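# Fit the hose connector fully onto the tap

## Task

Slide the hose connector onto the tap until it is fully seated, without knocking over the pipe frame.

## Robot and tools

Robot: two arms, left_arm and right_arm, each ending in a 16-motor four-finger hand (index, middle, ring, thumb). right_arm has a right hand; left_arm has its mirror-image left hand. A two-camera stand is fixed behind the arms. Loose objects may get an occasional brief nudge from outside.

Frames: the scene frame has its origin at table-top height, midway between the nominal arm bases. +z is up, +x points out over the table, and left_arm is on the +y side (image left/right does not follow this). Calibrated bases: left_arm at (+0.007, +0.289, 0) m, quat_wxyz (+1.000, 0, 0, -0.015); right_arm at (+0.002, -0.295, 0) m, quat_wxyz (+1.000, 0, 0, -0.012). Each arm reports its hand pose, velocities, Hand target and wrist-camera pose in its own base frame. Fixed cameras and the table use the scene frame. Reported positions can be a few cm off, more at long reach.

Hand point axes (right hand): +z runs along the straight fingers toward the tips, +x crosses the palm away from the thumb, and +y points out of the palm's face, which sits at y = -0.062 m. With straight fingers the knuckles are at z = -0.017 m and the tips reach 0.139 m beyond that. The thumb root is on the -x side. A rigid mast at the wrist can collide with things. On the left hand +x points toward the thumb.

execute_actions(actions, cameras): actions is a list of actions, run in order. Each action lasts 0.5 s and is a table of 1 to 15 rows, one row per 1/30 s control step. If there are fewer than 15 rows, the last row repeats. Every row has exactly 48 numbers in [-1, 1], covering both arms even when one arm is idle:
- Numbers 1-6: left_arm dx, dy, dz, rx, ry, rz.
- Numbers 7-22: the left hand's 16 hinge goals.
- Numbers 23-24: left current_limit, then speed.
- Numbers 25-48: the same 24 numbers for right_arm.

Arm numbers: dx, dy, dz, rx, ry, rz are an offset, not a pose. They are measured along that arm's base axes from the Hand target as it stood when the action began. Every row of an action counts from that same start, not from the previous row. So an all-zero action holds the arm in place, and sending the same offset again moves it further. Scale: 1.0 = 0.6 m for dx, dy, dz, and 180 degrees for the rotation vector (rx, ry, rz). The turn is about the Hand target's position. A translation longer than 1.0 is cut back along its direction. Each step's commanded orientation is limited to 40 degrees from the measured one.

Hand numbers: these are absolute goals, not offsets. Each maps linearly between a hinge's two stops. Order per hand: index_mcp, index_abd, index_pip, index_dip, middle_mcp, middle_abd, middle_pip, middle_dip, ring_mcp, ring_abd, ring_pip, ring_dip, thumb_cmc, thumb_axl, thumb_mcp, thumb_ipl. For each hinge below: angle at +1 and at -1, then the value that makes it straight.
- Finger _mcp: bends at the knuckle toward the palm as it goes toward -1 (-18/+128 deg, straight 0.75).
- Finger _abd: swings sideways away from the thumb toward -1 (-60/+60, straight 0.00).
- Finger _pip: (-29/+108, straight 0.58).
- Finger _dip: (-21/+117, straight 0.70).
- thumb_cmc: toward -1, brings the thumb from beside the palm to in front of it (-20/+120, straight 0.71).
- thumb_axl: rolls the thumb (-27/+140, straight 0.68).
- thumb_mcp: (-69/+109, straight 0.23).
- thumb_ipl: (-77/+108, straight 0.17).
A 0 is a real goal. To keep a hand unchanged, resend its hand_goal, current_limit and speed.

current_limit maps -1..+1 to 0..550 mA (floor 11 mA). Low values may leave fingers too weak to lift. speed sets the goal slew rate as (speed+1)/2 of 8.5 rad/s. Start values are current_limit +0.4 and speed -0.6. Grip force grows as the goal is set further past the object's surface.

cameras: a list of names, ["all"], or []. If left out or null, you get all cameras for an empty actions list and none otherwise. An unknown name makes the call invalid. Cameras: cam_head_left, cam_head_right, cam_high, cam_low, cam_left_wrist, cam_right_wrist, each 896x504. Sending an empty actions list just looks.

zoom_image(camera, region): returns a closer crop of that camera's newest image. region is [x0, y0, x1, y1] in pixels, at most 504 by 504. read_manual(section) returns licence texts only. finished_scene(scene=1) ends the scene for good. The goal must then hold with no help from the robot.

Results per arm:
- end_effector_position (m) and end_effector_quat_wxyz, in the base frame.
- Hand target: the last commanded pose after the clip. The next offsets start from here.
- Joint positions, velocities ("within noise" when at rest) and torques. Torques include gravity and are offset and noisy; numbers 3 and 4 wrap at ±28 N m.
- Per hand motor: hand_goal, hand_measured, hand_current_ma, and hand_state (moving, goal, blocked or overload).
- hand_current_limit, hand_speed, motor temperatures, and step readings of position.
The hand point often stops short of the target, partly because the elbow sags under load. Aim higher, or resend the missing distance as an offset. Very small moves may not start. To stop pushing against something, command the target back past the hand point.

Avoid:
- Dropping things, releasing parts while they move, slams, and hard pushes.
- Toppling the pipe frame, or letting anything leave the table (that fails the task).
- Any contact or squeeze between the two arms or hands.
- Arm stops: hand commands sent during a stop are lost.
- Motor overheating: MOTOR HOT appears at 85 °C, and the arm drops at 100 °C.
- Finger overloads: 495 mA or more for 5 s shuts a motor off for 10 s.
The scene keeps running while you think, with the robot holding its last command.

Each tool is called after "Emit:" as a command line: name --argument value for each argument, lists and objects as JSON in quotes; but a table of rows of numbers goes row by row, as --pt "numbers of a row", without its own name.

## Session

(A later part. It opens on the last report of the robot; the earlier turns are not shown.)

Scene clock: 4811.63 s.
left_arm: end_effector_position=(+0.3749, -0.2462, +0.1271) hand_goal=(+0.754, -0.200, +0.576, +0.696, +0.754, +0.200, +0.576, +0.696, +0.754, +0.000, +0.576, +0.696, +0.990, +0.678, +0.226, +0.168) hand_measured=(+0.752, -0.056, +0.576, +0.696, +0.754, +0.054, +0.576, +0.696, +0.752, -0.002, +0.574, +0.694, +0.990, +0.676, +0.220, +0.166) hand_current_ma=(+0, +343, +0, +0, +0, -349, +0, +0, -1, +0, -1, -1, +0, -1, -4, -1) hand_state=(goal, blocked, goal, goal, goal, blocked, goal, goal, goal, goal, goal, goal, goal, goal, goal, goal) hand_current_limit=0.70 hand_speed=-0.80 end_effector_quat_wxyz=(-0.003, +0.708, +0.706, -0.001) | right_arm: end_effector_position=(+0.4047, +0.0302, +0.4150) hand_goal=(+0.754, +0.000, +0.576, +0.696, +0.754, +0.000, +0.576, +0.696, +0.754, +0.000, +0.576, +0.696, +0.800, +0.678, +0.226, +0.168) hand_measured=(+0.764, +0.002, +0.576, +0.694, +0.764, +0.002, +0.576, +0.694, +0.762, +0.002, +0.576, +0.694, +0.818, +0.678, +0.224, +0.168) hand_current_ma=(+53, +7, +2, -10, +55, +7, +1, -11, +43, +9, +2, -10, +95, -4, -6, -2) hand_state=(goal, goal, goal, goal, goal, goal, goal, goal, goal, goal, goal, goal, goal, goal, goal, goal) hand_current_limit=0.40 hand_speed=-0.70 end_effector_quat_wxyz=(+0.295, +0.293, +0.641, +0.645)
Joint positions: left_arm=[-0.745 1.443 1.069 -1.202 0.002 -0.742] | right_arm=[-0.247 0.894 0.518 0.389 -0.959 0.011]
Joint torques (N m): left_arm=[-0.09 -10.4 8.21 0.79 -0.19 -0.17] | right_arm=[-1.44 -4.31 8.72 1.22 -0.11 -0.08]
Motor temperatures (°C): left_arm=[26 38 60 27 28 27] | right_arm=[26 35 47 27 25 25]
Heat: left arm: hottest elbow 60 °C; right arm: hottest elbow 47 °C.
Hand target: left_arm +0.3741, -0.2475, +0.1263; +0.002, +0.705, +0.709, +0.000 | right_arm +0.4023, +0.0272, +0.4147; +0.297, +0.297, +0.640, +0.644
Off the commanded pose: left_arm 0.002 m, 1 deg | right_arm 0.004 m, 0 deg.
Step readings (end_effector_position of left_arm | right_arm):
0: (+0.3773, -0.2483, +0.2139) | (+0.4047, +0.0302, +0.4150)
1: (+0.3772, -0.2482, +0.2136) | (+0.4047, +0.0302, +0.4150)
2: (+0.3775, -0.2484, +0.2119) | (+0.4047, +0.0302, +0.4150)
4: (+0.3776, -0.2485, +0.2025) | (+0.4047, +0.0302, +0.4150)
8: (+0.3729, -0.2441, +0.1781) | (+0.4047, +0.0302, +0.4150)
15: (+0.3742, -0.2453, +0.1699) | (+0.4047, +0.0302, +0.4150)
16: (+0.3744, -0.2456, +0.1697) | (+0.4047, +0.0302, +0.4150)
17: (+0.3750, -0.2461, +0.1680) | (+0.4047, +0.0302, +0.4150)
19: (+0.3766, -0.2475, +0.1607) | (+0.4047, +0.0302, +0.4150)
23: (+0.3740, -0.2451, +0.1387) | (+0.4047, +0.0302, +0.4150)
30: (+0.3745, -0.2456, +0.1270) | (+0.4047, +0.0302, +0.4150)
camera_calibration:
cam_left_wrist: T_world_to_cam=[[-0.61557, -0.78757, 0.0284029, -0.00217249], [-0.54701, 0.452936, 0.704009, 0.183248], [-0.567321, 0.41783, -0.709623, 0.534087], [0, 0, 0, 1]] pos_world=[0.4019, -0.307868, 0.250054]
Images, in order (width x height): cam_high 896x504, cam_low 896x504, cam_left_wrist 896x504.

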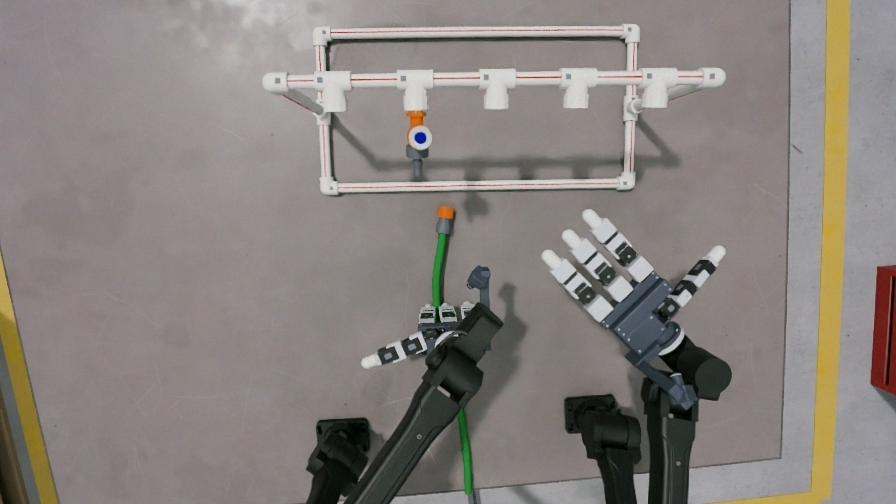

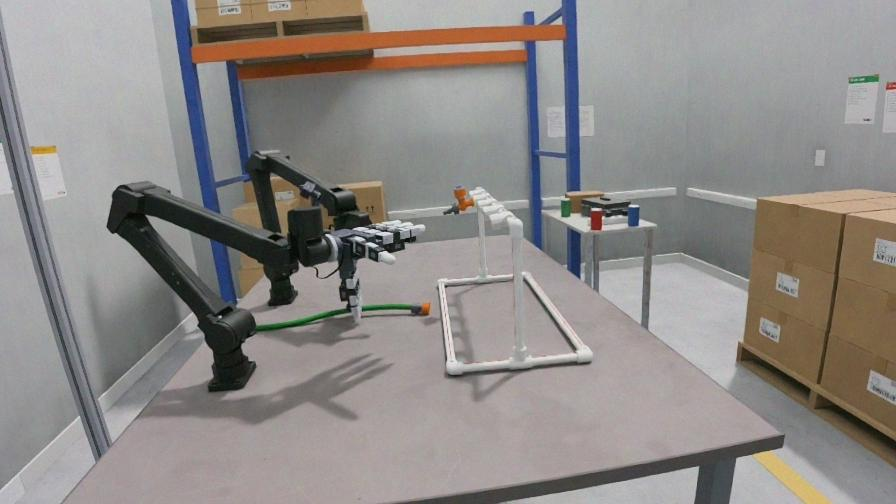

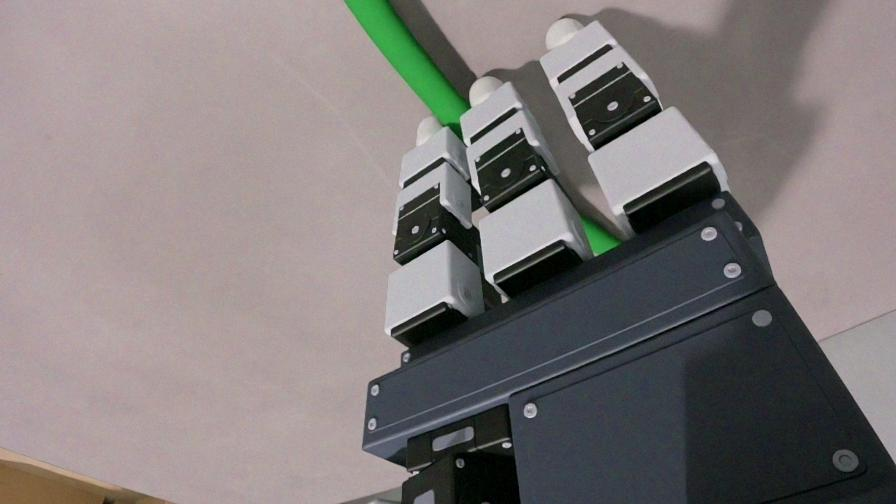

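Emit:
execute_actions --actions '[]'

Scene clock: 4849.13 s.
left_arm: end_effector_position=(+0.3749, -0.2462, +0.1271) hand_goal=(+0.754, -0.200, +0.576, +0.696, +0.754, +0.200, +0.576, +0.696, +0.754, +0.000, +0.576, +0.696, +0.990, +0.678, +0.226, +0.168) hand_measured=(+0.752, -0.056, +0.576, +0.696, +0.754, +0.054, +0.576, +0.696, +0.752, -0.002, +0.574, +0.694, +0.990, +0.676, +0.220, +0.166) hand_current_ma=(+0, +343, +0, +0, +0, -349, +0, +0, -1, +0, -1, -1, +0, -1, -4, -1) hand_state=(goal, blocked, goal, goal, goal, blocked, goal, goal, goal, goal, goal, goal, goal, goal, goal, goal) hand_current_limit=0.70 hand_speed=-0.80 end_effector_quat_wxyz=(-0.003, +0.708, +0.706, -0.001) | right_arm: end_effector_position=(+0.4047, +0.0302, +0.4150) hand_goal=(+0.754, +0.000, +0.576, +0.696, +0.754, +0.000, +0.576, +0.696, +0.754, +0.000, +0.576, +0.696, +0.800, +0.678, +0.226, +0.168) hand_measured=(+0.764, +0.002, +0.576, +0.694, +0.764, +0.002, +0.576, +0.694, +0.762, +0.002, +0.576, +0.694, +0.818, +0.678, +0.224, +0.168) hand_current_ma=(+53, +7, +2, -10, +55, +7, +1, -11, +43, +9, +2, -10, +95, -4, -6, -2) hand_state=(goal, goal, goal, goal, goal, goal, goal, goal, goal, goal, goal, goal, goal, goal, goal, goal) hand_current_limit=0.40 hand_speed=-0.70 end_effector_quat_wxyz=(+0.295, +0.293, +0.641, +0.645)
Joint positions: left_arm=[-0.745 1.443 1.069 -1.202 0.002 -0.742] | right_arm=[-0.247 0.894 0.518 0.389 -0.959 0.011]
Joint velocities: within noise
Joint torques (N m): left_arm=[0.03 -10.23 8.18 0.81 -0.18 -0.18] | right_arm=[-1.44 -4.25 8.72 1.22 -0.11 -0.08]
Motor temperatures (°C): left_arm=[26 37 57 27 28 27] | right_arm=[26 34 47 27 25 25]
Heat: left arm: hottest elbow 57 °C; right arm: hottest elbow 47 °C.
Hand target: left_arm +0.3741, -0.2475, +0.1263; +0.002, +0.705, +0.709, +0.000 | right_arm +0.4023, +0.0272, +0.4147; +0.297, +0.297, +0.640, +0.644
Off the commanded pose: left_arm 0.002 m, 1 deg | right_arm 0.004 m, 0 deg.
camera_calibration:
cam_left_wrist: T_world_to_cam=[[-0.61557, -0.78757, 0.0284029, -0.00217249], [-0.54701, 0.452936, 0.704009, 0.183248], [-0.567321, 0.41783, -0.709623, 0.534087], [0, 0, 0, 1]] pos_world=[0.4019, -0.307868, 0.250054]
cam_right_wrist: T_world_to_cam=[[0.469718, -0.611378, 0.636853, -0.408544], [-0.294849, -0.788608, -0.539594, 0.319649], [0.832123, 0.065682, -0.550688, 0.0182639], [0, 0, 0, 1]] pos_world=[0.270951, 0.00110305, 0.442721]

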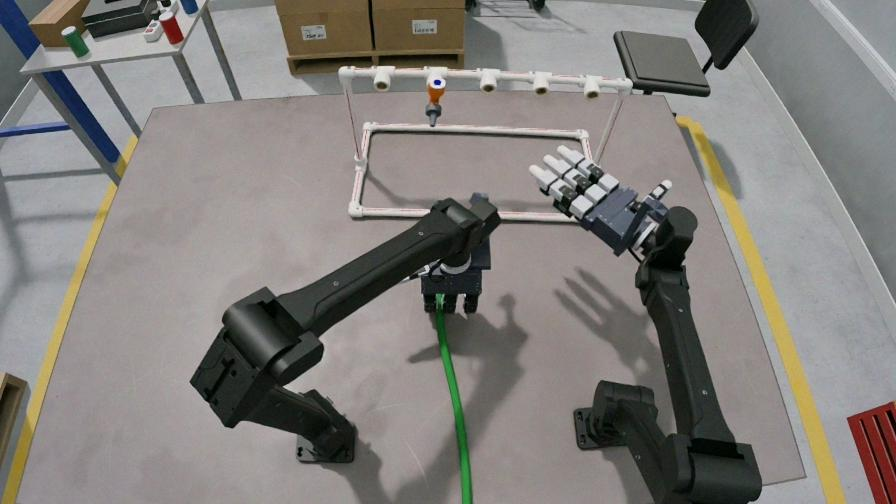

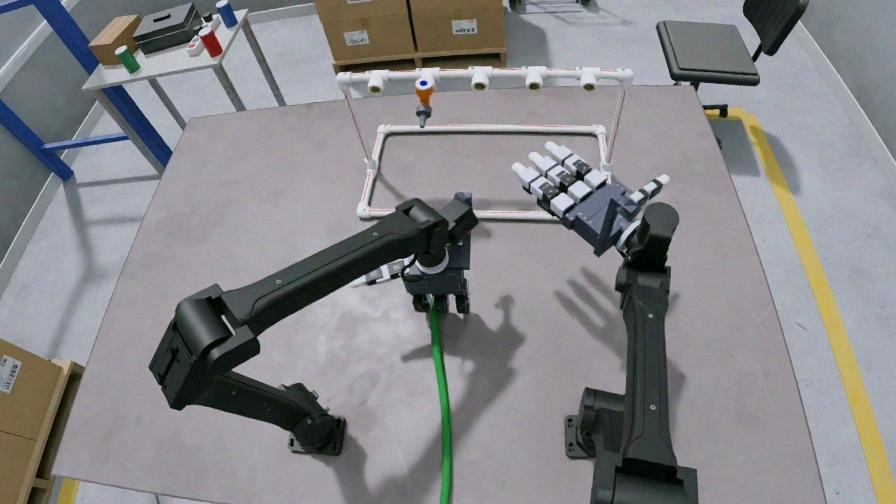

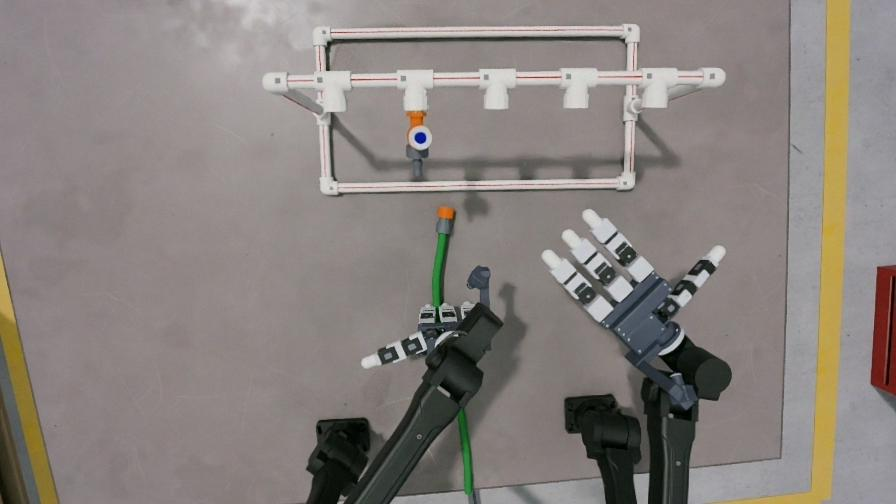

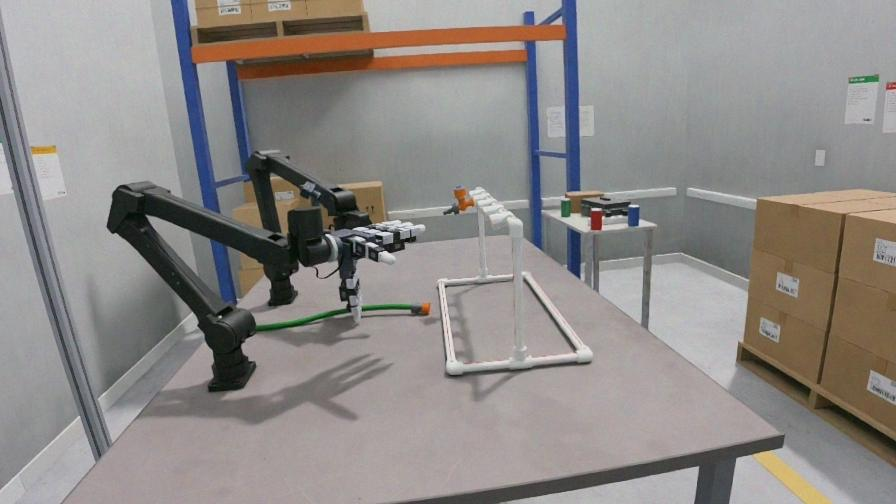

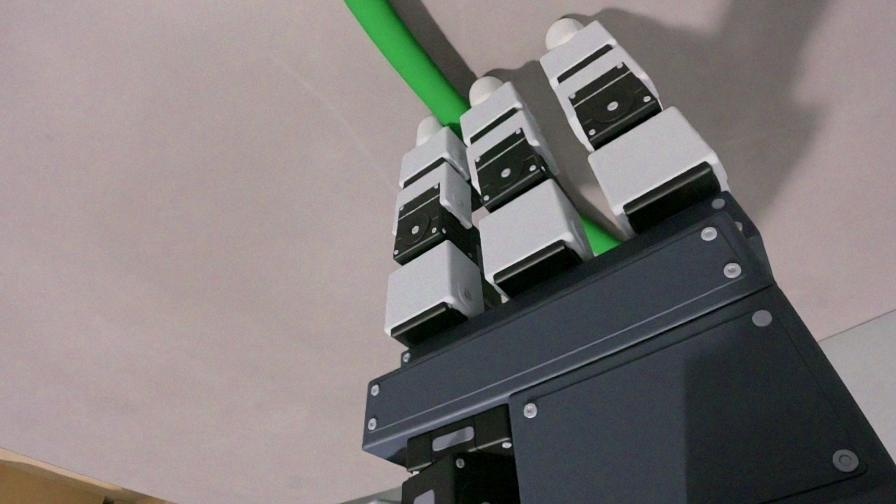

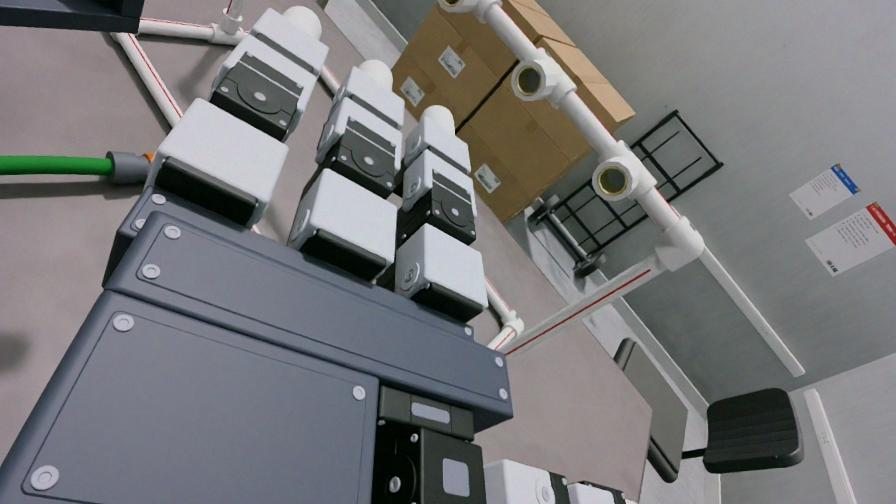

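Emit:
execute_actions --actions '[[[0,0,-0.008,0,0,0,0.754,0.15,0.576,0.696,0.754,-0.15,0.576,0.696,0.754,-0.3,0.576,0.696,0.99,0.678,0.226,0.168,0.7,-0.8,0,0,0,0,0,0,0.754,0,0.576,0.696,0.754,0,0.576,0.696,0.754,0,0.576,0.696,0.8,0.678,0.226,0.168,0.4,-0.7]],[[0.06,-0.01,0,0,0,0,0.754,0.15,0.576,0.696,0.754,-0.15,0.576,0.696,0.754,-0.3,0.576,0.696,0.99,0.678,0.226,0.168,0.7,-0.8,0,0,0,0,0,0,0.754,0,0.576,0.696,0.754,0,0.576,0.696,0.754,0,0.576,0.696,0.8,0.678,0.226,0.168,0.4,-0.7]],[[0.06,-0.011,0,0,0,0,0.754,0.15,0.576,0.696,0.754,-0.15,0.576,0.696,0.754,-0.3,0.576,0.696,0.99,0.678,0.226,0.168,0.7,-0.8,0,0,0,0,0,0,0.754,0,0.576,0.696,0.754,0,0.576,0.696,0.754,0,0.576,0.696,0.8,0.678,0.226,0.168,0.4,-0.7]],[[0.06,-0.011,0,0,0,0,0.754,0.15,0.576,0.696,0.754,-0.15,0.576,0.696,0.754,-0.3,0.576,0.696,0.99,0.678,0.226,0.168,0.7,-0.8,0,0,0,0,0,0,0.754,0,0.576,0.696,0.754,0,0.576,0.696,0.754,0,0.576,0.696,0.8,0.678,0.226,0.168,0.4,-0.7]]]' --cameras '["cam_high","cam_left_wrist","cam_low"]'

Scene clock: 4922.27 s.
left_arm: end_effector_position=(+0.4437, -0.2569, +0.1131) hand_goal=(+0.754, +0.150, +0.576, +0.696, +0.754, -0.150, +0.576, +0.696, +0.754, -0.300, +0.576, +0.696, +0.990, +0.678, +0.226, +0.168) hand_measured=(+0.776, +0.156, +0.588, +0.702, +0.840, -0.146, +0.630, +0.722, +0.816, -0.290, +0.620, +0.722, +0.990, +0.676, +0.220, +0.166) hand_current_ma=(+22, +3, +8, +3, +206, +1, +90, +27, +123, +4, +65, +28, +0, -1, -4, -1) hand_state=(blocked, goal, goal, goal, blocked, goal, blocked, blocked, blocked, goal, blocked, blocked, goal, goal, goal, goal) hand_current_limit=0.70 hand_speed=-0.80 end_effector_quat_wxyz=(-0.030, +0.713, +0.700, -0.014) | right_arm: end_effector_position=(+0.4047, +0.0302, +0.4150) hand_goal=(+0.754, +0.000, +0.576, +0.696, +0.754, +0.000, +0.576, +0.696, +0.754, +0.000, +0.576, +0.696, +0.800, +0.678, +0.226, +0.168) hand_measured=(+0.764, +0.002, +0.576, +0.694, +0.764, +0.002, +0.576, +0.694, +0.762, +0.002, +0.576, +0.694, +0.818, +0.678, +0.224, +0.168) hand_current_ma=(+53, +7, +2, -10, +55, +7, +1, -11, +43, +9, +2, -10, +95, -4, -6, -2) hand_state=(goal, goal, goal, goal, goal, goal, goal, goal, goal, goal, goal, goal, goal, goal, goal, goal) hand_current_limit=0.40 hand_speed=-0.70 end_effector_quat_wxyz=(+0.295, +0.293, +0.641, +0.645)
Joint positions: left_arm=[-0.652 1.635 1.262 -1.261 0.019 -0.633] | right_arm=[-0.247 0.894 0.518 0.389 -0.959 0.011]
Joint torques (N m): left_arm=[2.43 -9.52 13.81 1.84 -0.79 -0.07] | right_arm=[-1.44 -4.31 8.7 1.22 -0.1 -0.08]
Motor temperatures (°C): left_arm=[26 36 55 27 28 27] | right_arm=[26 34 47 27 25 25]
Heat: left arm: hottest elbow 55 °C; right arm: hottest elbow 47 °C.
Hand target: left_arm +0.4821, -0.2666, +0.1214; +0.001, +0.705, +0.709, +0.000 | right_arm +0.4023, +0.0272, +0.4147; +0.297, +0.297, +0.640, +0.644
Off the commanded pose: left_arm 0.040 m, 4 deg | right_arm 0.004 m, 0 deg.
Step readings (end_effector_position of left_arm | right_arm):
0: (+0.3749, -0.2462, +0.1271) | (+0.4047, +0.0302, +0.4150)
1: (+0.3749, -0.2462, +0.1271) | (+0.4047, +0.0302, +0.4150)
2: (+0.3750, -0.2463, +0.1271) | (+0.4047, +0.0302, +0.4150)
4: (+0.3756, -0.2469, +0.1273) | (+0.4047, +0.0302, +0.4150)
8: (+0.3766, -0.2477, +0.1270) | (+0.4047, +0.0302, +0.4150)
15: (+0.3760, -0.2471, +0.1256) | (+0.4047, +0.0302, +0.4150)
16: (+0.3760, -0.2471, +0.1255) | (+0.4047, +0.0302, +0.4150)
17: (+0.3761, -0.2470, +0.1247) | (+0.4047, +0.0302, +0.4150)
19: (+0.3771, -0.2453, +0.1200) | (+0.4047, +0.0302, +0.4150)
23: (+0.3879, -0.2443, +0.1182) | (+0.4047, +0.0302, +0.4150)
30: (+0.3928, -0.2448, +0.1182) | (+0.4047, +0.0302, +0.4150)
31: (+0.3932, -0.2449, +0.1185) | (+0.4047, +0.0302, +0.4150)
32: (+0.3944, -0.2455, +0.1187) | (+0.4047, +0.0302, +0.4150)
34: (+0.3998, -0.2467, +0.1179) | (+0.4047, +0.0302, +0.4150)
38: (+0.4139, -0.2477, +0.1159) | (+0.4047, +0.0302, +0.4150)
45: (+0.4181, -0.2492, +0.1155) | (+0.4047, +0.0302, +0.4150)
46: (+0.4185, -0.2493, +0.1158) | (+0.4047, +0.0302, +0.4150)
47: (+0.4199, -0.2498, +0.1157) | (+0.4047, +0.0302, +0.4150)
49: (+0.4261, -0.2514, +0.1154) | (+0.4047, +0.0302, +0.4150)
53: (+0.4386, -0.2541, +0.1134) | (+0.4047, +0.0302, +0.4150)
60: (+0.4430, -0.2564, +0.1132) | (+0.4047, +0.0302, +0.4150)
camera_calibration:
cam_left_wrist: T_world_to_cam=[[-0.625514, -0.778777, 0.0473112, 0.0367431], [-0.498832, 0.445814, 0.743247, 0.208028], [-0.599916, 0.441311, -0.667342, 0.58338], [0, 0, 0, 1]] pos_world=[0.476733, -0.321579, 0.232959]
Images, in order (width x height): cam_high 896x504, cam_low 896x504, cam_left_wrist 896x504.

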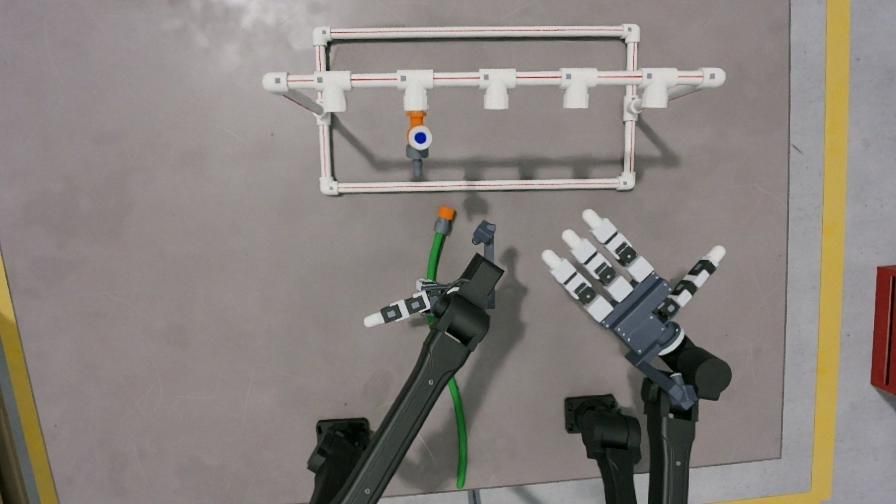

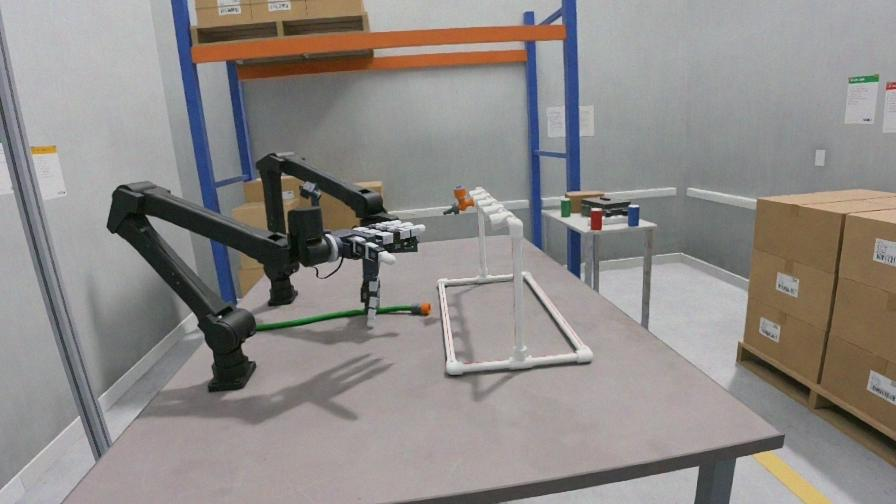

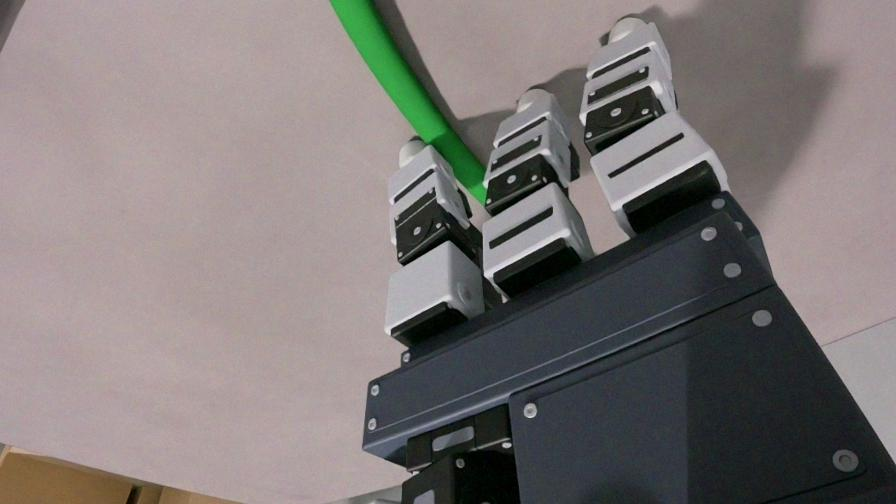

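Emit:
execute_actions --actions '[[[0.0,0,0.022,0,0,0,0.754,0.15,0.576,0.696,0.754,-0.15,0.576,0.696,0.754,-0.3,0.576,0.696,0.99,0.678,0.226,0.168,0.7,-0.8,0,0,0,0,0,0,0.754,0,0.576,0.696,0.754,0,0.576,0.696,0.754,0,0.576,0.696,0.8,0.678,0.226,0.168,0.4,-0.7]],[[0.03,-0.013,0,0,0,0,0.754,0.15,0.576,0.696,0.754,-0.15,0.576,0.696,0.754,-0.3,0.576,0.696,0.99,0.678,0.226,0.168,0.7,-0.8,0,0,0,0,0,0,0.754,0,0.576,0.696,0.754,0,0.576,0.696,0.754,0,0.576,0.696,0.8,0.678,0.226,0.168,0.4,-0.7]]]' --cameras '["cam_high","cam_left_wrist"]'

Emit:
zoom_image --camera "cam_low" --region '[300, 200, 500, 340]'

Scene clock: 4938.00 s.
left_arm: end_effector_position=(+0.4721, -0.2645, +0.1171) hand_goal=(+0.754, +0.150, +0.576, +0.696, +0.754, -0.150, +0.576, +0.696, +0.754, -0.300, +0.576, +0.696, +0.990, +0.678, +0.226, +0.168) hand_measured=(+0.756, +0.154, +0.578, +0.700, +0.810, -0.148, +0.614, +0.716, +0.776, -0.300, +0.594, +0.708, +0.990, +0.676, +0.220, +0.166) hand_current_ma=(+0, +1, +1, +1, +104, +1, +49, +18, +23, +0, +14, +8, +0, -1, -4, -1) hand_state=(goal, goal, goal, goal, blocked, goal, blocked, goal, blocked, goal, goal, goal, goal, goal, goal, goal) hand_current_limit=0.70 hand_speed=-0.80 end_effector_quat_wxyz=(-0.026, +0.708, +0.706, -0.007) | right_arm: end_effector_position=(+0.4047, +0.0302, +0.4150) hand_goal=(+0.754, +0.000, +0.576, +0.696, +0.754, +0.000, +0.576, +0.696, +0.754, +0.000, +0.576, +0.696, +0.800, +0.678, +0.226, +0.168) hand_measured=(+0.764, +0.002, +0.576, +0.694, +0.764, +0.002, +0.576, +0.694, +0.762, +0.002, +0.576, +0.694, +0.818, +0.678, +0.224, +0.168) hand_current_ma=(+53, +7, +2, -10, +55, +7, +1, -11, +43, +9, +2, -10, +95, -4, -6, -2) hand_state=(goal, goal, goal, goal, goal, goal, goal, goal, goal, goal, goal, goal, goal, goal, goal, goal) hand_current_limit=0.40 hand_speed=-0.70 end_effector_quat_wxyz=(+0.295, +0.293, +0.641, +0.645)
Joint positions: left_arm=[-0.635 1.695 1.347 -1.276 0.006 -0.632] | right_arm=[-0.247 0.894 0.518 0.389 -0.959 0.011]
Joint torques (N m): left_arm=[1.61 -12.22 13.91 0.5 -0.35 0] | right_arm=[-1.44 -4.19 8.72 1.21 -0.11 -0.08]
Motor temperatures (°C): left_arm=[26 35 61 27 28 27] | right_arm=[26 34 47 27 25 25]
Heat: left arm: hottest elbow 61 °C; right arm: hottest elbow 47 °C.
Hand target: left_arm +0.5002, -0.2745, +0.1348; +0.002, +0.705, +0.710, +0.000 | right_arm +0.4023, +0.0272, +0.4147; +0.297, +0.297, +0.640, +0.644
Off the commanded pose: left_arm 0.034 m, 3 deg | right_arm 0.004 m, 0 deg.
Step readings (end_effector_position of left_arm | right_arm):
0: (+0.4437, -0.2569, +0.1131) | (+0.4047, +0.0302, +0.4150)
1: (+0.4437, -0.2569, +0.1131) | (+0.4047, +0.0302, +0.4150)
2: (+0.4438, -0.2570, +0.1135) | (+0.4047, +0.0302, +0.4150)
4: (+0.4458, -0.2575, +0.1143) | (+0.4047, +0.0302, +0.4150)
8: (+0.4516, -0.2586, +0.1154) | (+0.4047, +0.0302, +0.4150)
15: (+0.4538, -0.2585, +0.1162) | (+0.4047, +0.0302, +0.4150)
16: (+0.4539, -0.2586, +0.1163) | (+0.4047, +0.0302, +0.4150)
17: (+0.4548, -0.2590, +0.1165) | (+0.4047, +0.0302, +0.4150)
19: (+0.4590, -0.2605, +0.1167) | (+0.4047, +0.0302, +0.4150)
23: (+0.4695, -0.2636, +0.1170) | (+0.4047, +0.0302, +0.4150)
30: (+0.4719, -0.2644, +0.1169) | (+0.4047, +0.0302, +0.4150)
camera_calibration:
cam_left_wrist: T_world_to_cam=[[-0.613867, -0.788653, 0.0345473, 0.0417177], [-0.517395, 0.435009, 0.736932, 0.229225], [-0.596212, 0.434504, -0.675083, 0.603822], [0, 0, 0, 1]] pos_world=[0.504215, -0.329177, 0.237265]
Images, in order (width x height): cam_high 896x504, cam_left_wrist 896x504.

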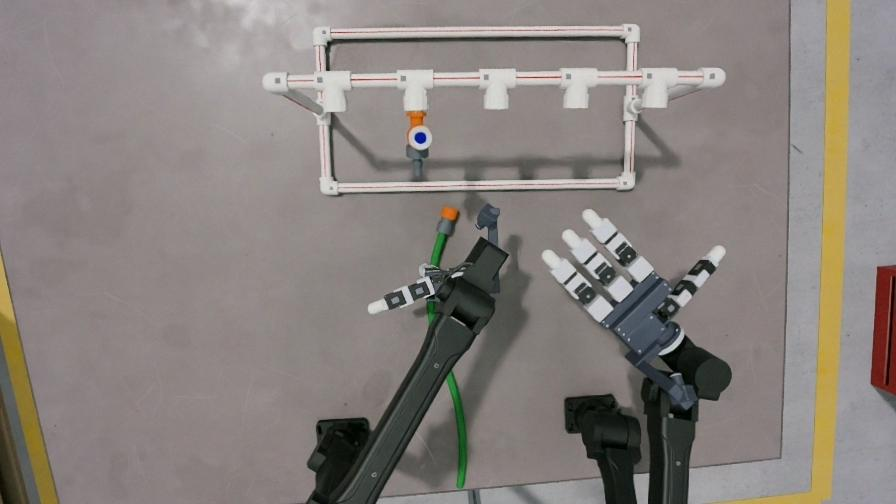

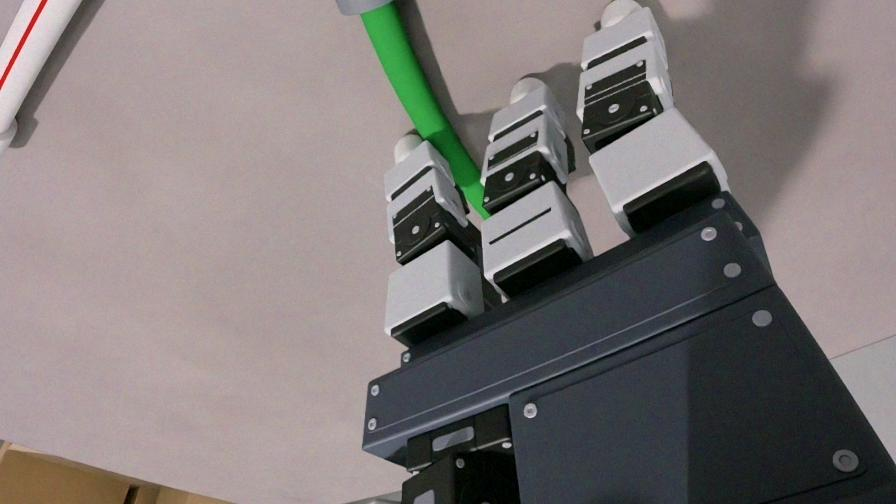

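This scene's latest camera images include none from cam_low. They are from: cam_high, cam_left_wrist. cam_low's image comes with the result of a call that names it in "cameras".

Emit:
execute_actions --actions '[[[0.0,0,0.025,0,0,0,0.754,0.15,0.576,0.696,0.754,-0.15,0.576,0.696,0.754,-0.3,0.576,0.696,0.99,0.678,0.226,0.168,0.7,-0.8,0,0,0,0,0,0,0.754,0,0.576,0.696,0.754,0,0.576,0.696,0.754,0,0.576,0.696,0.8,0.678,0.226,0.168,0.4,-0.7]],[[0.045,-0.012,0,0,0,0,0.754,0.15,0.576,0.696,0.754,-0.15,0.576,0.696,0.754,-0.3,0.576,0.696,0.99,0.678,0.226,0.168,0.7,-0.8,0,0,0,0,0,0,0.754,0,0.576,0.696,0.754,0,0.576,0.696,0.754,0,0.576,0.696,0.8,0.678,0.226,0.168,0.4,-0.7]],[[0,0,0,0,0,0,0.754,0.15,0.576,0.696,0.754,-0.15,0.576,0.696,0.754,-0.3,0.576,0.696,0.99,0.678,0.226,0.168,0.7,-0.8,0,0,0,0,0,0,0.754,0,0.576,0.696,0.754,0,0.576,0.696,0.754,0,0.576,0.696,0.8,0.678,0.226,0.168,0.4,-0.7]]]' --cameras '["cam_high","cam_left_wrist","cam_low"]'

Emit:
zoom_image --camera "cam_low" --region '[320, 210, 480, 340]'

Emit:
zoom_image --camera "cam_high" --region '[360, 160, 540, 300]'

Scene clock: 4952.07 s.
left_arm: end_effector_position=(+0.5046, -0.2701, +0.1237) hand_goal=(+0.754, +0.150, +0.576, +0.696, +0.754, -0.150, +0.576, +0.696, +0.754, -0.300, +0.576, +0.696, +0.990, +0.678, +0.226, +0.168) hand_measured=(+0.754, +0.152, +0.578, +0.698, +0.754, -0.148, +0.578, +0.698, +0.754, -0.300, +0.578, +0.698, +0.990, +0.676, +0.220, +0.166) hand_current_ma=(+0, +0, +0, +1, +0, +0, +1, +1, +0, +0, +1, +1, +0, -1, -4, -1) hand_state=(goal, goal, goal, goal, goal, goal, goal, goal, goal, goal, goal, goal, goal, goal, goal, goal) hand_current_limit=0.70 hand_speed=-0.80 end_effector_quat_wxyz=(-0.026, +0.701, +0.713, -0.005) | right_arm: end_effector_position=(+0.4047, +0.0302, +0.4150) hand_goal=(+0.754, +0.000, +0.576, +0.696, +0.754, +0.000, +0.576, +0.696, +0.754, +0.000, +0.576, +0.696, +0.800, +0.678, +0.226, +0.168) hand_measured=(+0.764, +0.002, +0.576, +0.694, +0.764, +0.002, +0.576, +0.694, +0.762, +0.002, +0.576, +0.694, +0.818, +0.678, +0.224, +0.168) hand_current_ma=(+53, +7, +2, -10, +55, +7, +1, -11, +43, +9, +2, -10, +95, -4, -6, -2) hand_state=(goal, goal, goal, goal, goal, goal, goal, goal, goal, goal, goal, goal, goal, goal, goal, goal) hand_current_limit=0.40 hand_speed=-0.70 end_effector_quat_wxyz=(+0.295, +0.293, +0.641, +0.645)
Joint positions: left_arm=[-0.61 1.765 1.46 -1.318 0 -0.627] | right_arm=[-0.247 0.894 0.518 0.389 -0.959 0.011]
Joint torques (N m): left_arm=[1.2 -14.1 14.32 -0.12 -0.15 0.16] | right_arm=[-1.44 -4.25 8.72 1.24 -0.11 -0.08]
Motor temperatures (°C): left_arm=[26 35 64 27 28 27] | right_arm=[26 34 47 27 25 25]
Heat: left arm: hottest elbow 64 °C; right arm: hottest elbow 47 °C.
Hand target: left_arm +0.5271, -0.2816, +0.1497; +0.002, +0.705, +0.710, +0.000 | right_arm +0.4023, +0.0272, +0.4147; +0.297, +0.297, +0.640, +0.644
Off the commanded pose: left_arm 0.036 m, 3 deg | right_arm 0.004 m, 0 deg.
Step readings (end_effector_position of left_arm | right_arm):
0: (+0.4721, -0.2645, +0.1169) | (+0.4047, +0.0302, +0.4150)
1: (+0.4721, -0.2645, +0.1169) | (+0.4047, +0.0302, +0.4150)
2: (+0.4721, -0.2645, +0.1174) | (+0.4047, +0.0302, +0.4150)
4: (+0.4734, -0.2650, +0.1188) | (+0.4047, +0.0302, +0.4150)
8: (+0.4774, -0.2657, +0.1231) | (+0.4047, +0.0302, +0.4150)
15: (+0.4784, -0.2661, +0.1257) | (+0.4047, +0.0302, +0.4150)
16: (+0.4785, -0.2657, +0.1256) | (+0.4047, +0.0302, +0.4150)
17: (+0.4793, -0.2655, +0.1258) | (+0.4047, +0.0302, +0.4150)
19: (+0.4847, -0.2668, +0.1270) | (+0.4047, +0.0302, +0.4150)
23: (+0.5008, -0.2725, +0.1282) | (+0.4047, +0.0302, +0.4150)
30: (+0.5050, -0.2703, +0.1238) | (+0.4047, +0.0302, +0.4150)
31: (+0.5049, -0.2702, +0.1238) | (+0.4047, +0.0302, +0.4150)
32: (+0.5047, -0.2701, +0.1237) | (+0.4047, +0.0302, +0.4150)
34: (+0.5046, -0.2701, +0.1237) | (+0.4047, +0.0302, +0.4150)
38: (+0.5046, -0.2701, +0.1237) | (+0.4047, +0.0302, +0.4150)
45: (+0.5046, -0.2701, +0.1237) | (+0.4047, +0.0302, +0.4150)
camera_calibration:
cam_left_wrist: T_world_to_cam=[[-0.59879, -0.800379, 0.0290741, 0.0469771], [-0.52818, 0.421917, 0.736894, 0.245499], [-0.602061, 0.425888, -0.675383, 0.630668], [0, 0, 0, 1]] pos_world=[0.537498, -0.334575, 0.24367]
Images, in order (width x height): cam_high 896x504, cam_low 896x504, cam_left_wrist 896x504.

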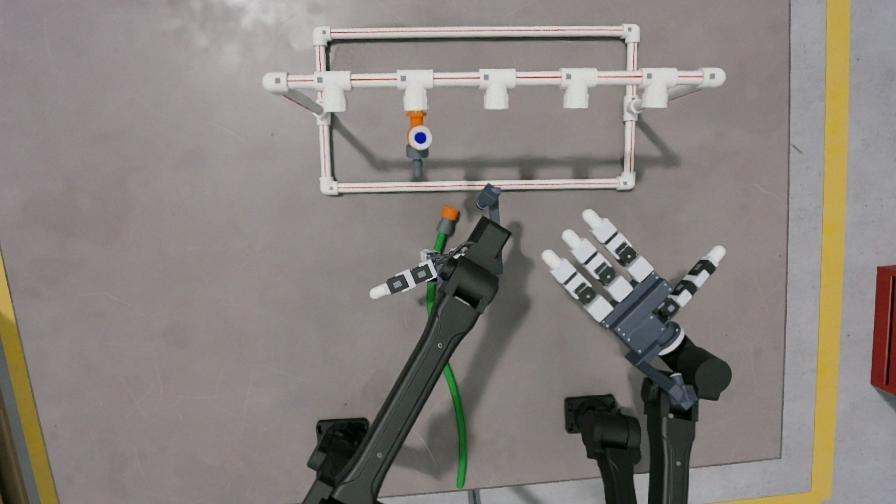

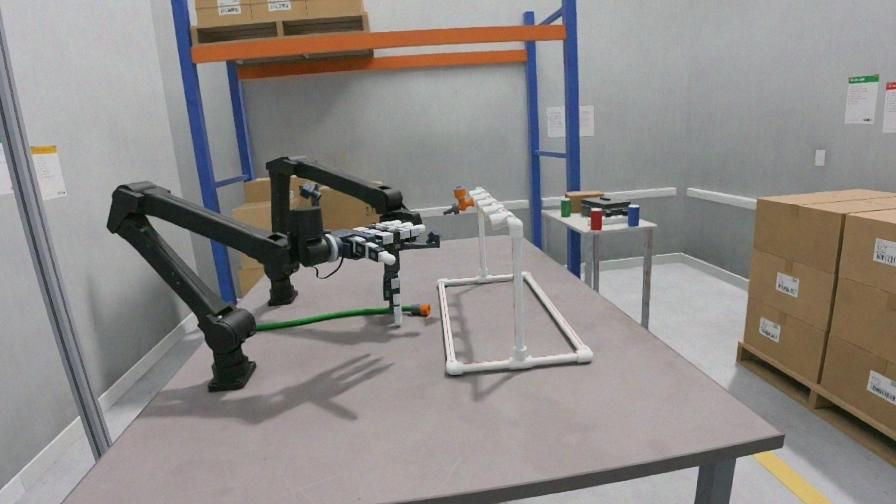

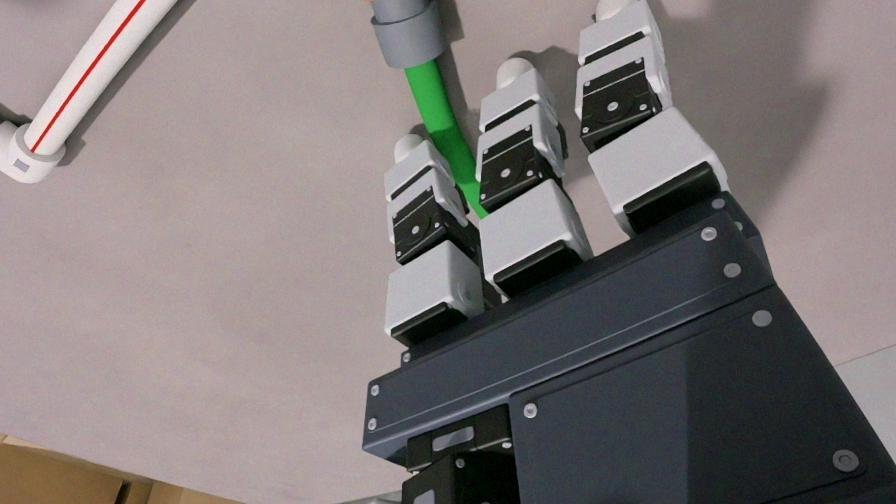

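Scaled by 3.150.

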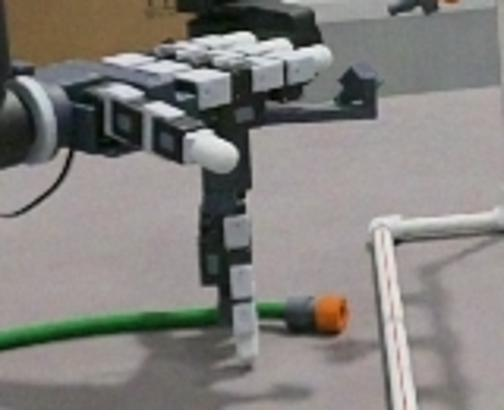

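Scaled by 2.800.

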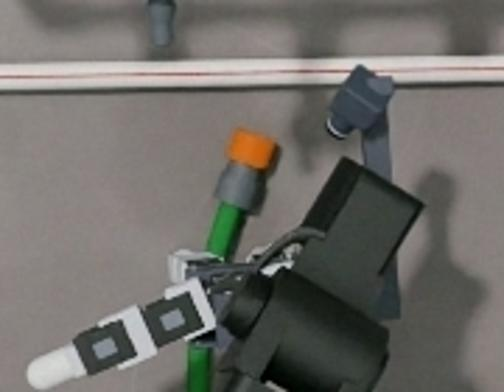

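Emit:
execute_actions --actions '[[[0.04,-0.01,0.005,0,0,0,0.754,0.15,0.576,0.696,0.754,-0.15,0.576,0.696,0.754,-0.3,0.576,0.696,0.99,0.678,0.226,0.168,0.7,-0.8,0,0,0,0,0,0,0.754,0,0.576,0.696,0.754,0,0.576,0.696,0.754,0,0.576,0.696,0.8,0.678,0.226,0.168,0.4,-0.7]],[[0,0,0,0,0,0,0.754,0.15,0.576,0.696,0.754,-0.15,0.576,0.696,0.754,-0.3,0.576,0.696,0.99,0.678,0.226,0.168,0.7,-0.8,0,0,0,0,0,0,0.754,0,0.576,0.696,0.754,0,0.576,0.696,0.754,0,0.576,0.696,0.8,0.678,0.226,0.168,0.4,-0.7]]]' --cameras '["cam_high","cam_left_wrist","cam_low"]'

Emit:
zoom_image --camera "cam_low" --region '[340, 230, 480, 340]'

Emit:
zoom_image --camera "cam_high" --region '[360, 160, 540, 300]'

Scene clock: 4964.73 s.
left_arm: end_effector_position=(+0.5287, -0.2778, +0.1271) hand_goal=(+0.754, +0.150, +0.576, +0.696, +0.754, -0.150, +0.576, +0.696, +0.754, -0.300, +0.576, +0.696, +0.990, +0.678, +0.226, +0.168) hand_measured=(+0.754, +0.152, +0.578, +0.698, +0.754, -0.148, +0.578, +0.698, +0.754, -0.300, +0.578, +0.698, +0.990, +0.676, +0.220, +0.166) hand_current_ma=(+0, +0, +0, +1, +0, +0, +1, +1, +0, +0, +1, +1, +0, -1, -4, -1) hand_state=(goal, goal, goal, goal, goal, goal, goal, goal, goal, goal, goal, goal, goal, goal, goal, goal) hand_current_limit=0.70 hand_speed=-0.80 end_effector_quat_wxyz=(-0.025, +0.701, +0.712, -0.005) | right_arm: end_effector_position=(+0.4047, +0.0302, +0.4150) hand_goal=(+0.754, +0.000, +0.576, +0.696, +0.754, +0.000, +0.576, +0.696, +0.754, +0.000, +0.576, +0.696, +0.800, +0.678, +0.226, +0.168) hand_measured=(+0.764, +0.002, +0.576, +0.694, +0.764, +0.002, +0.576, +0.694, +0.762, +0.002, +0.576, +0.694, +0.818, +0.678, +0.224, +0.168) hand_current_ma=(+53, +7, +2, -10, +55, +7, +1, -11, +43, +9, +2, -10, +95, -4, -6, -2) hand_state=(goal, goal, goal, goal, goal, goal, goal, goal, goal, goal, goal, goal, goal, goal, goal, goal) hand_current_limit=0.40 hand_speed=-0.70 end_effector_quat_wxyz=(+0.295, +0.293, +0.641, +0.645)
Joint positions: left_arm=[-0.596 1.823 1.55 -1.35 0 -0.611] | right_arm=[-0.247 0.894 0.518 0.389 -0.959 0.011]
Joint torques (N m): left_arm=[1.2 -14.92 14.48 -0.08 -0.14 0.14] | right_arm=[-1.44 -4.25 8.72 1.25 -0.11 -0.08]
Motor temperatures (°C): left_arm=[26 36 65 27 28 27] | right_arm=[26 34 47 27 24 25]
Heat: left arm: hottest elbow 65 °C; right arm: hottest elbow 47 °C.
Hand target: left_arm +0.5511, -0.2876, +0.1526; +0.002, +0.705, +0.709, +0.000 | right_arm +0.4023, +0.0272, +0.4147; +0.297, +0.297, +0.640, +0.644
Off the commanded pose: left_arm 0.035 m, 3 deg | right_arm 0.004 m, 0 deg.
Step readings (end_effector_position of left_arm | right_arm):
0: (+0.5046, -0.2701, +0.1237) | (+0.4047, +0.0302, +0.4150)
1: (+0.5047, -0.2702, +0.1238) | (+0.4047, +0.0302, +0.4150)
2: (+0.5053, -0.2704, +0.1242) | (+0.4047, +0.0302, +0.4150)
4: (+0.5106, -0.2721, +0.1263) | (+0.4047, +0.0302, +0.4150)
8: (+0.5249, -0.2794, +0.1304) | (+0.4047, +0.0302, +0.4150)
15: (+0.5291, -0.2785, +0.1283) | (+0.4047, +0.0302, +0.4150)
16: (+0.5289, -0.2781, +0.1279) | (+0.4047, +0.0302, +0.4150)
17: (+0.5289, -0.2779, +0.1276) | (+0.4047, +0.0302, +0.4150)
19: (+0.5288, -0.2778, +0.1272) | (+0.4047, +0.0302, +0.4150)
23: (+0.5287, -0.2777, +0.1271) | (+0.4047, +0.0302, +0.4150)
30: (+0.5287, -0.2777, +0.1271) | (+0.4047, +0.0302, +0.4150)
camera_calibration:
cam_left_wrist: T_world_to_cam=[[-0.600001, -0.799441, 0.0298928, 0.0559029], [-0.527836, 0.42368, 0.736128, 0.259351], [-0.601156, 0.425899, -0.676182, 0.650351], [0, 0, 0, 1]] pos_world=[0.561399, -0.342175, 0.247169]
Images, in order (width x height): cam_high 896x504, cam_low 896x504, cam_left_wrist 896x504.

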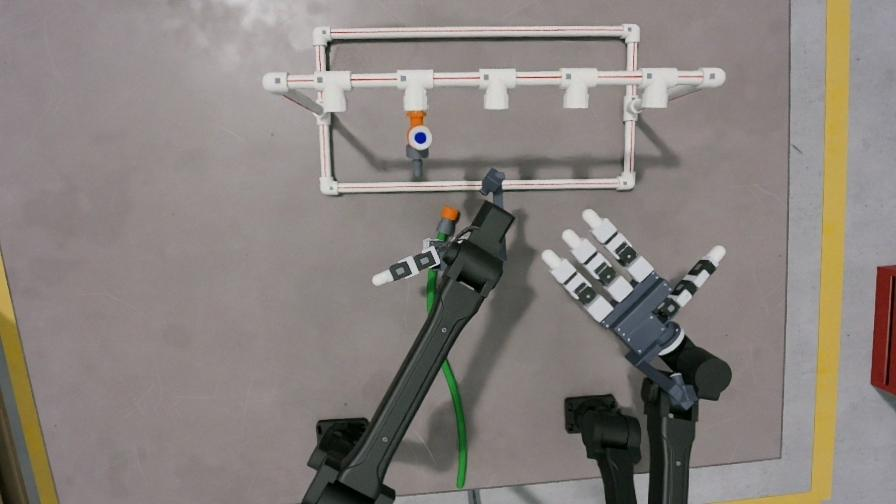

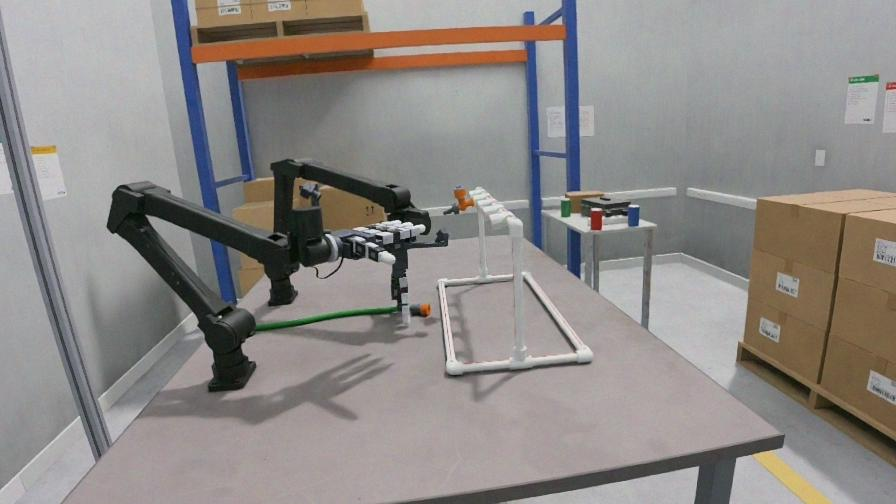

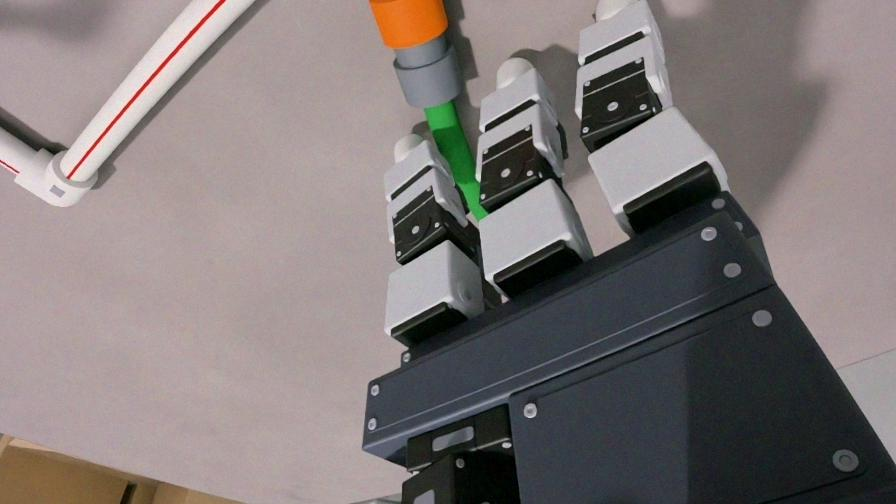

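Scaled by 3.600.

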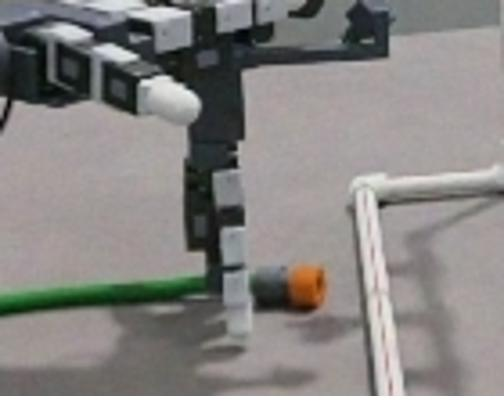

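Scaled by 2.800.

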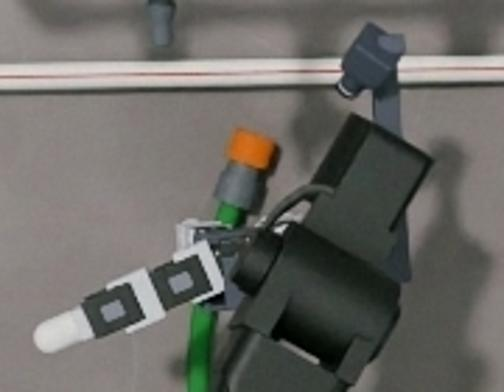

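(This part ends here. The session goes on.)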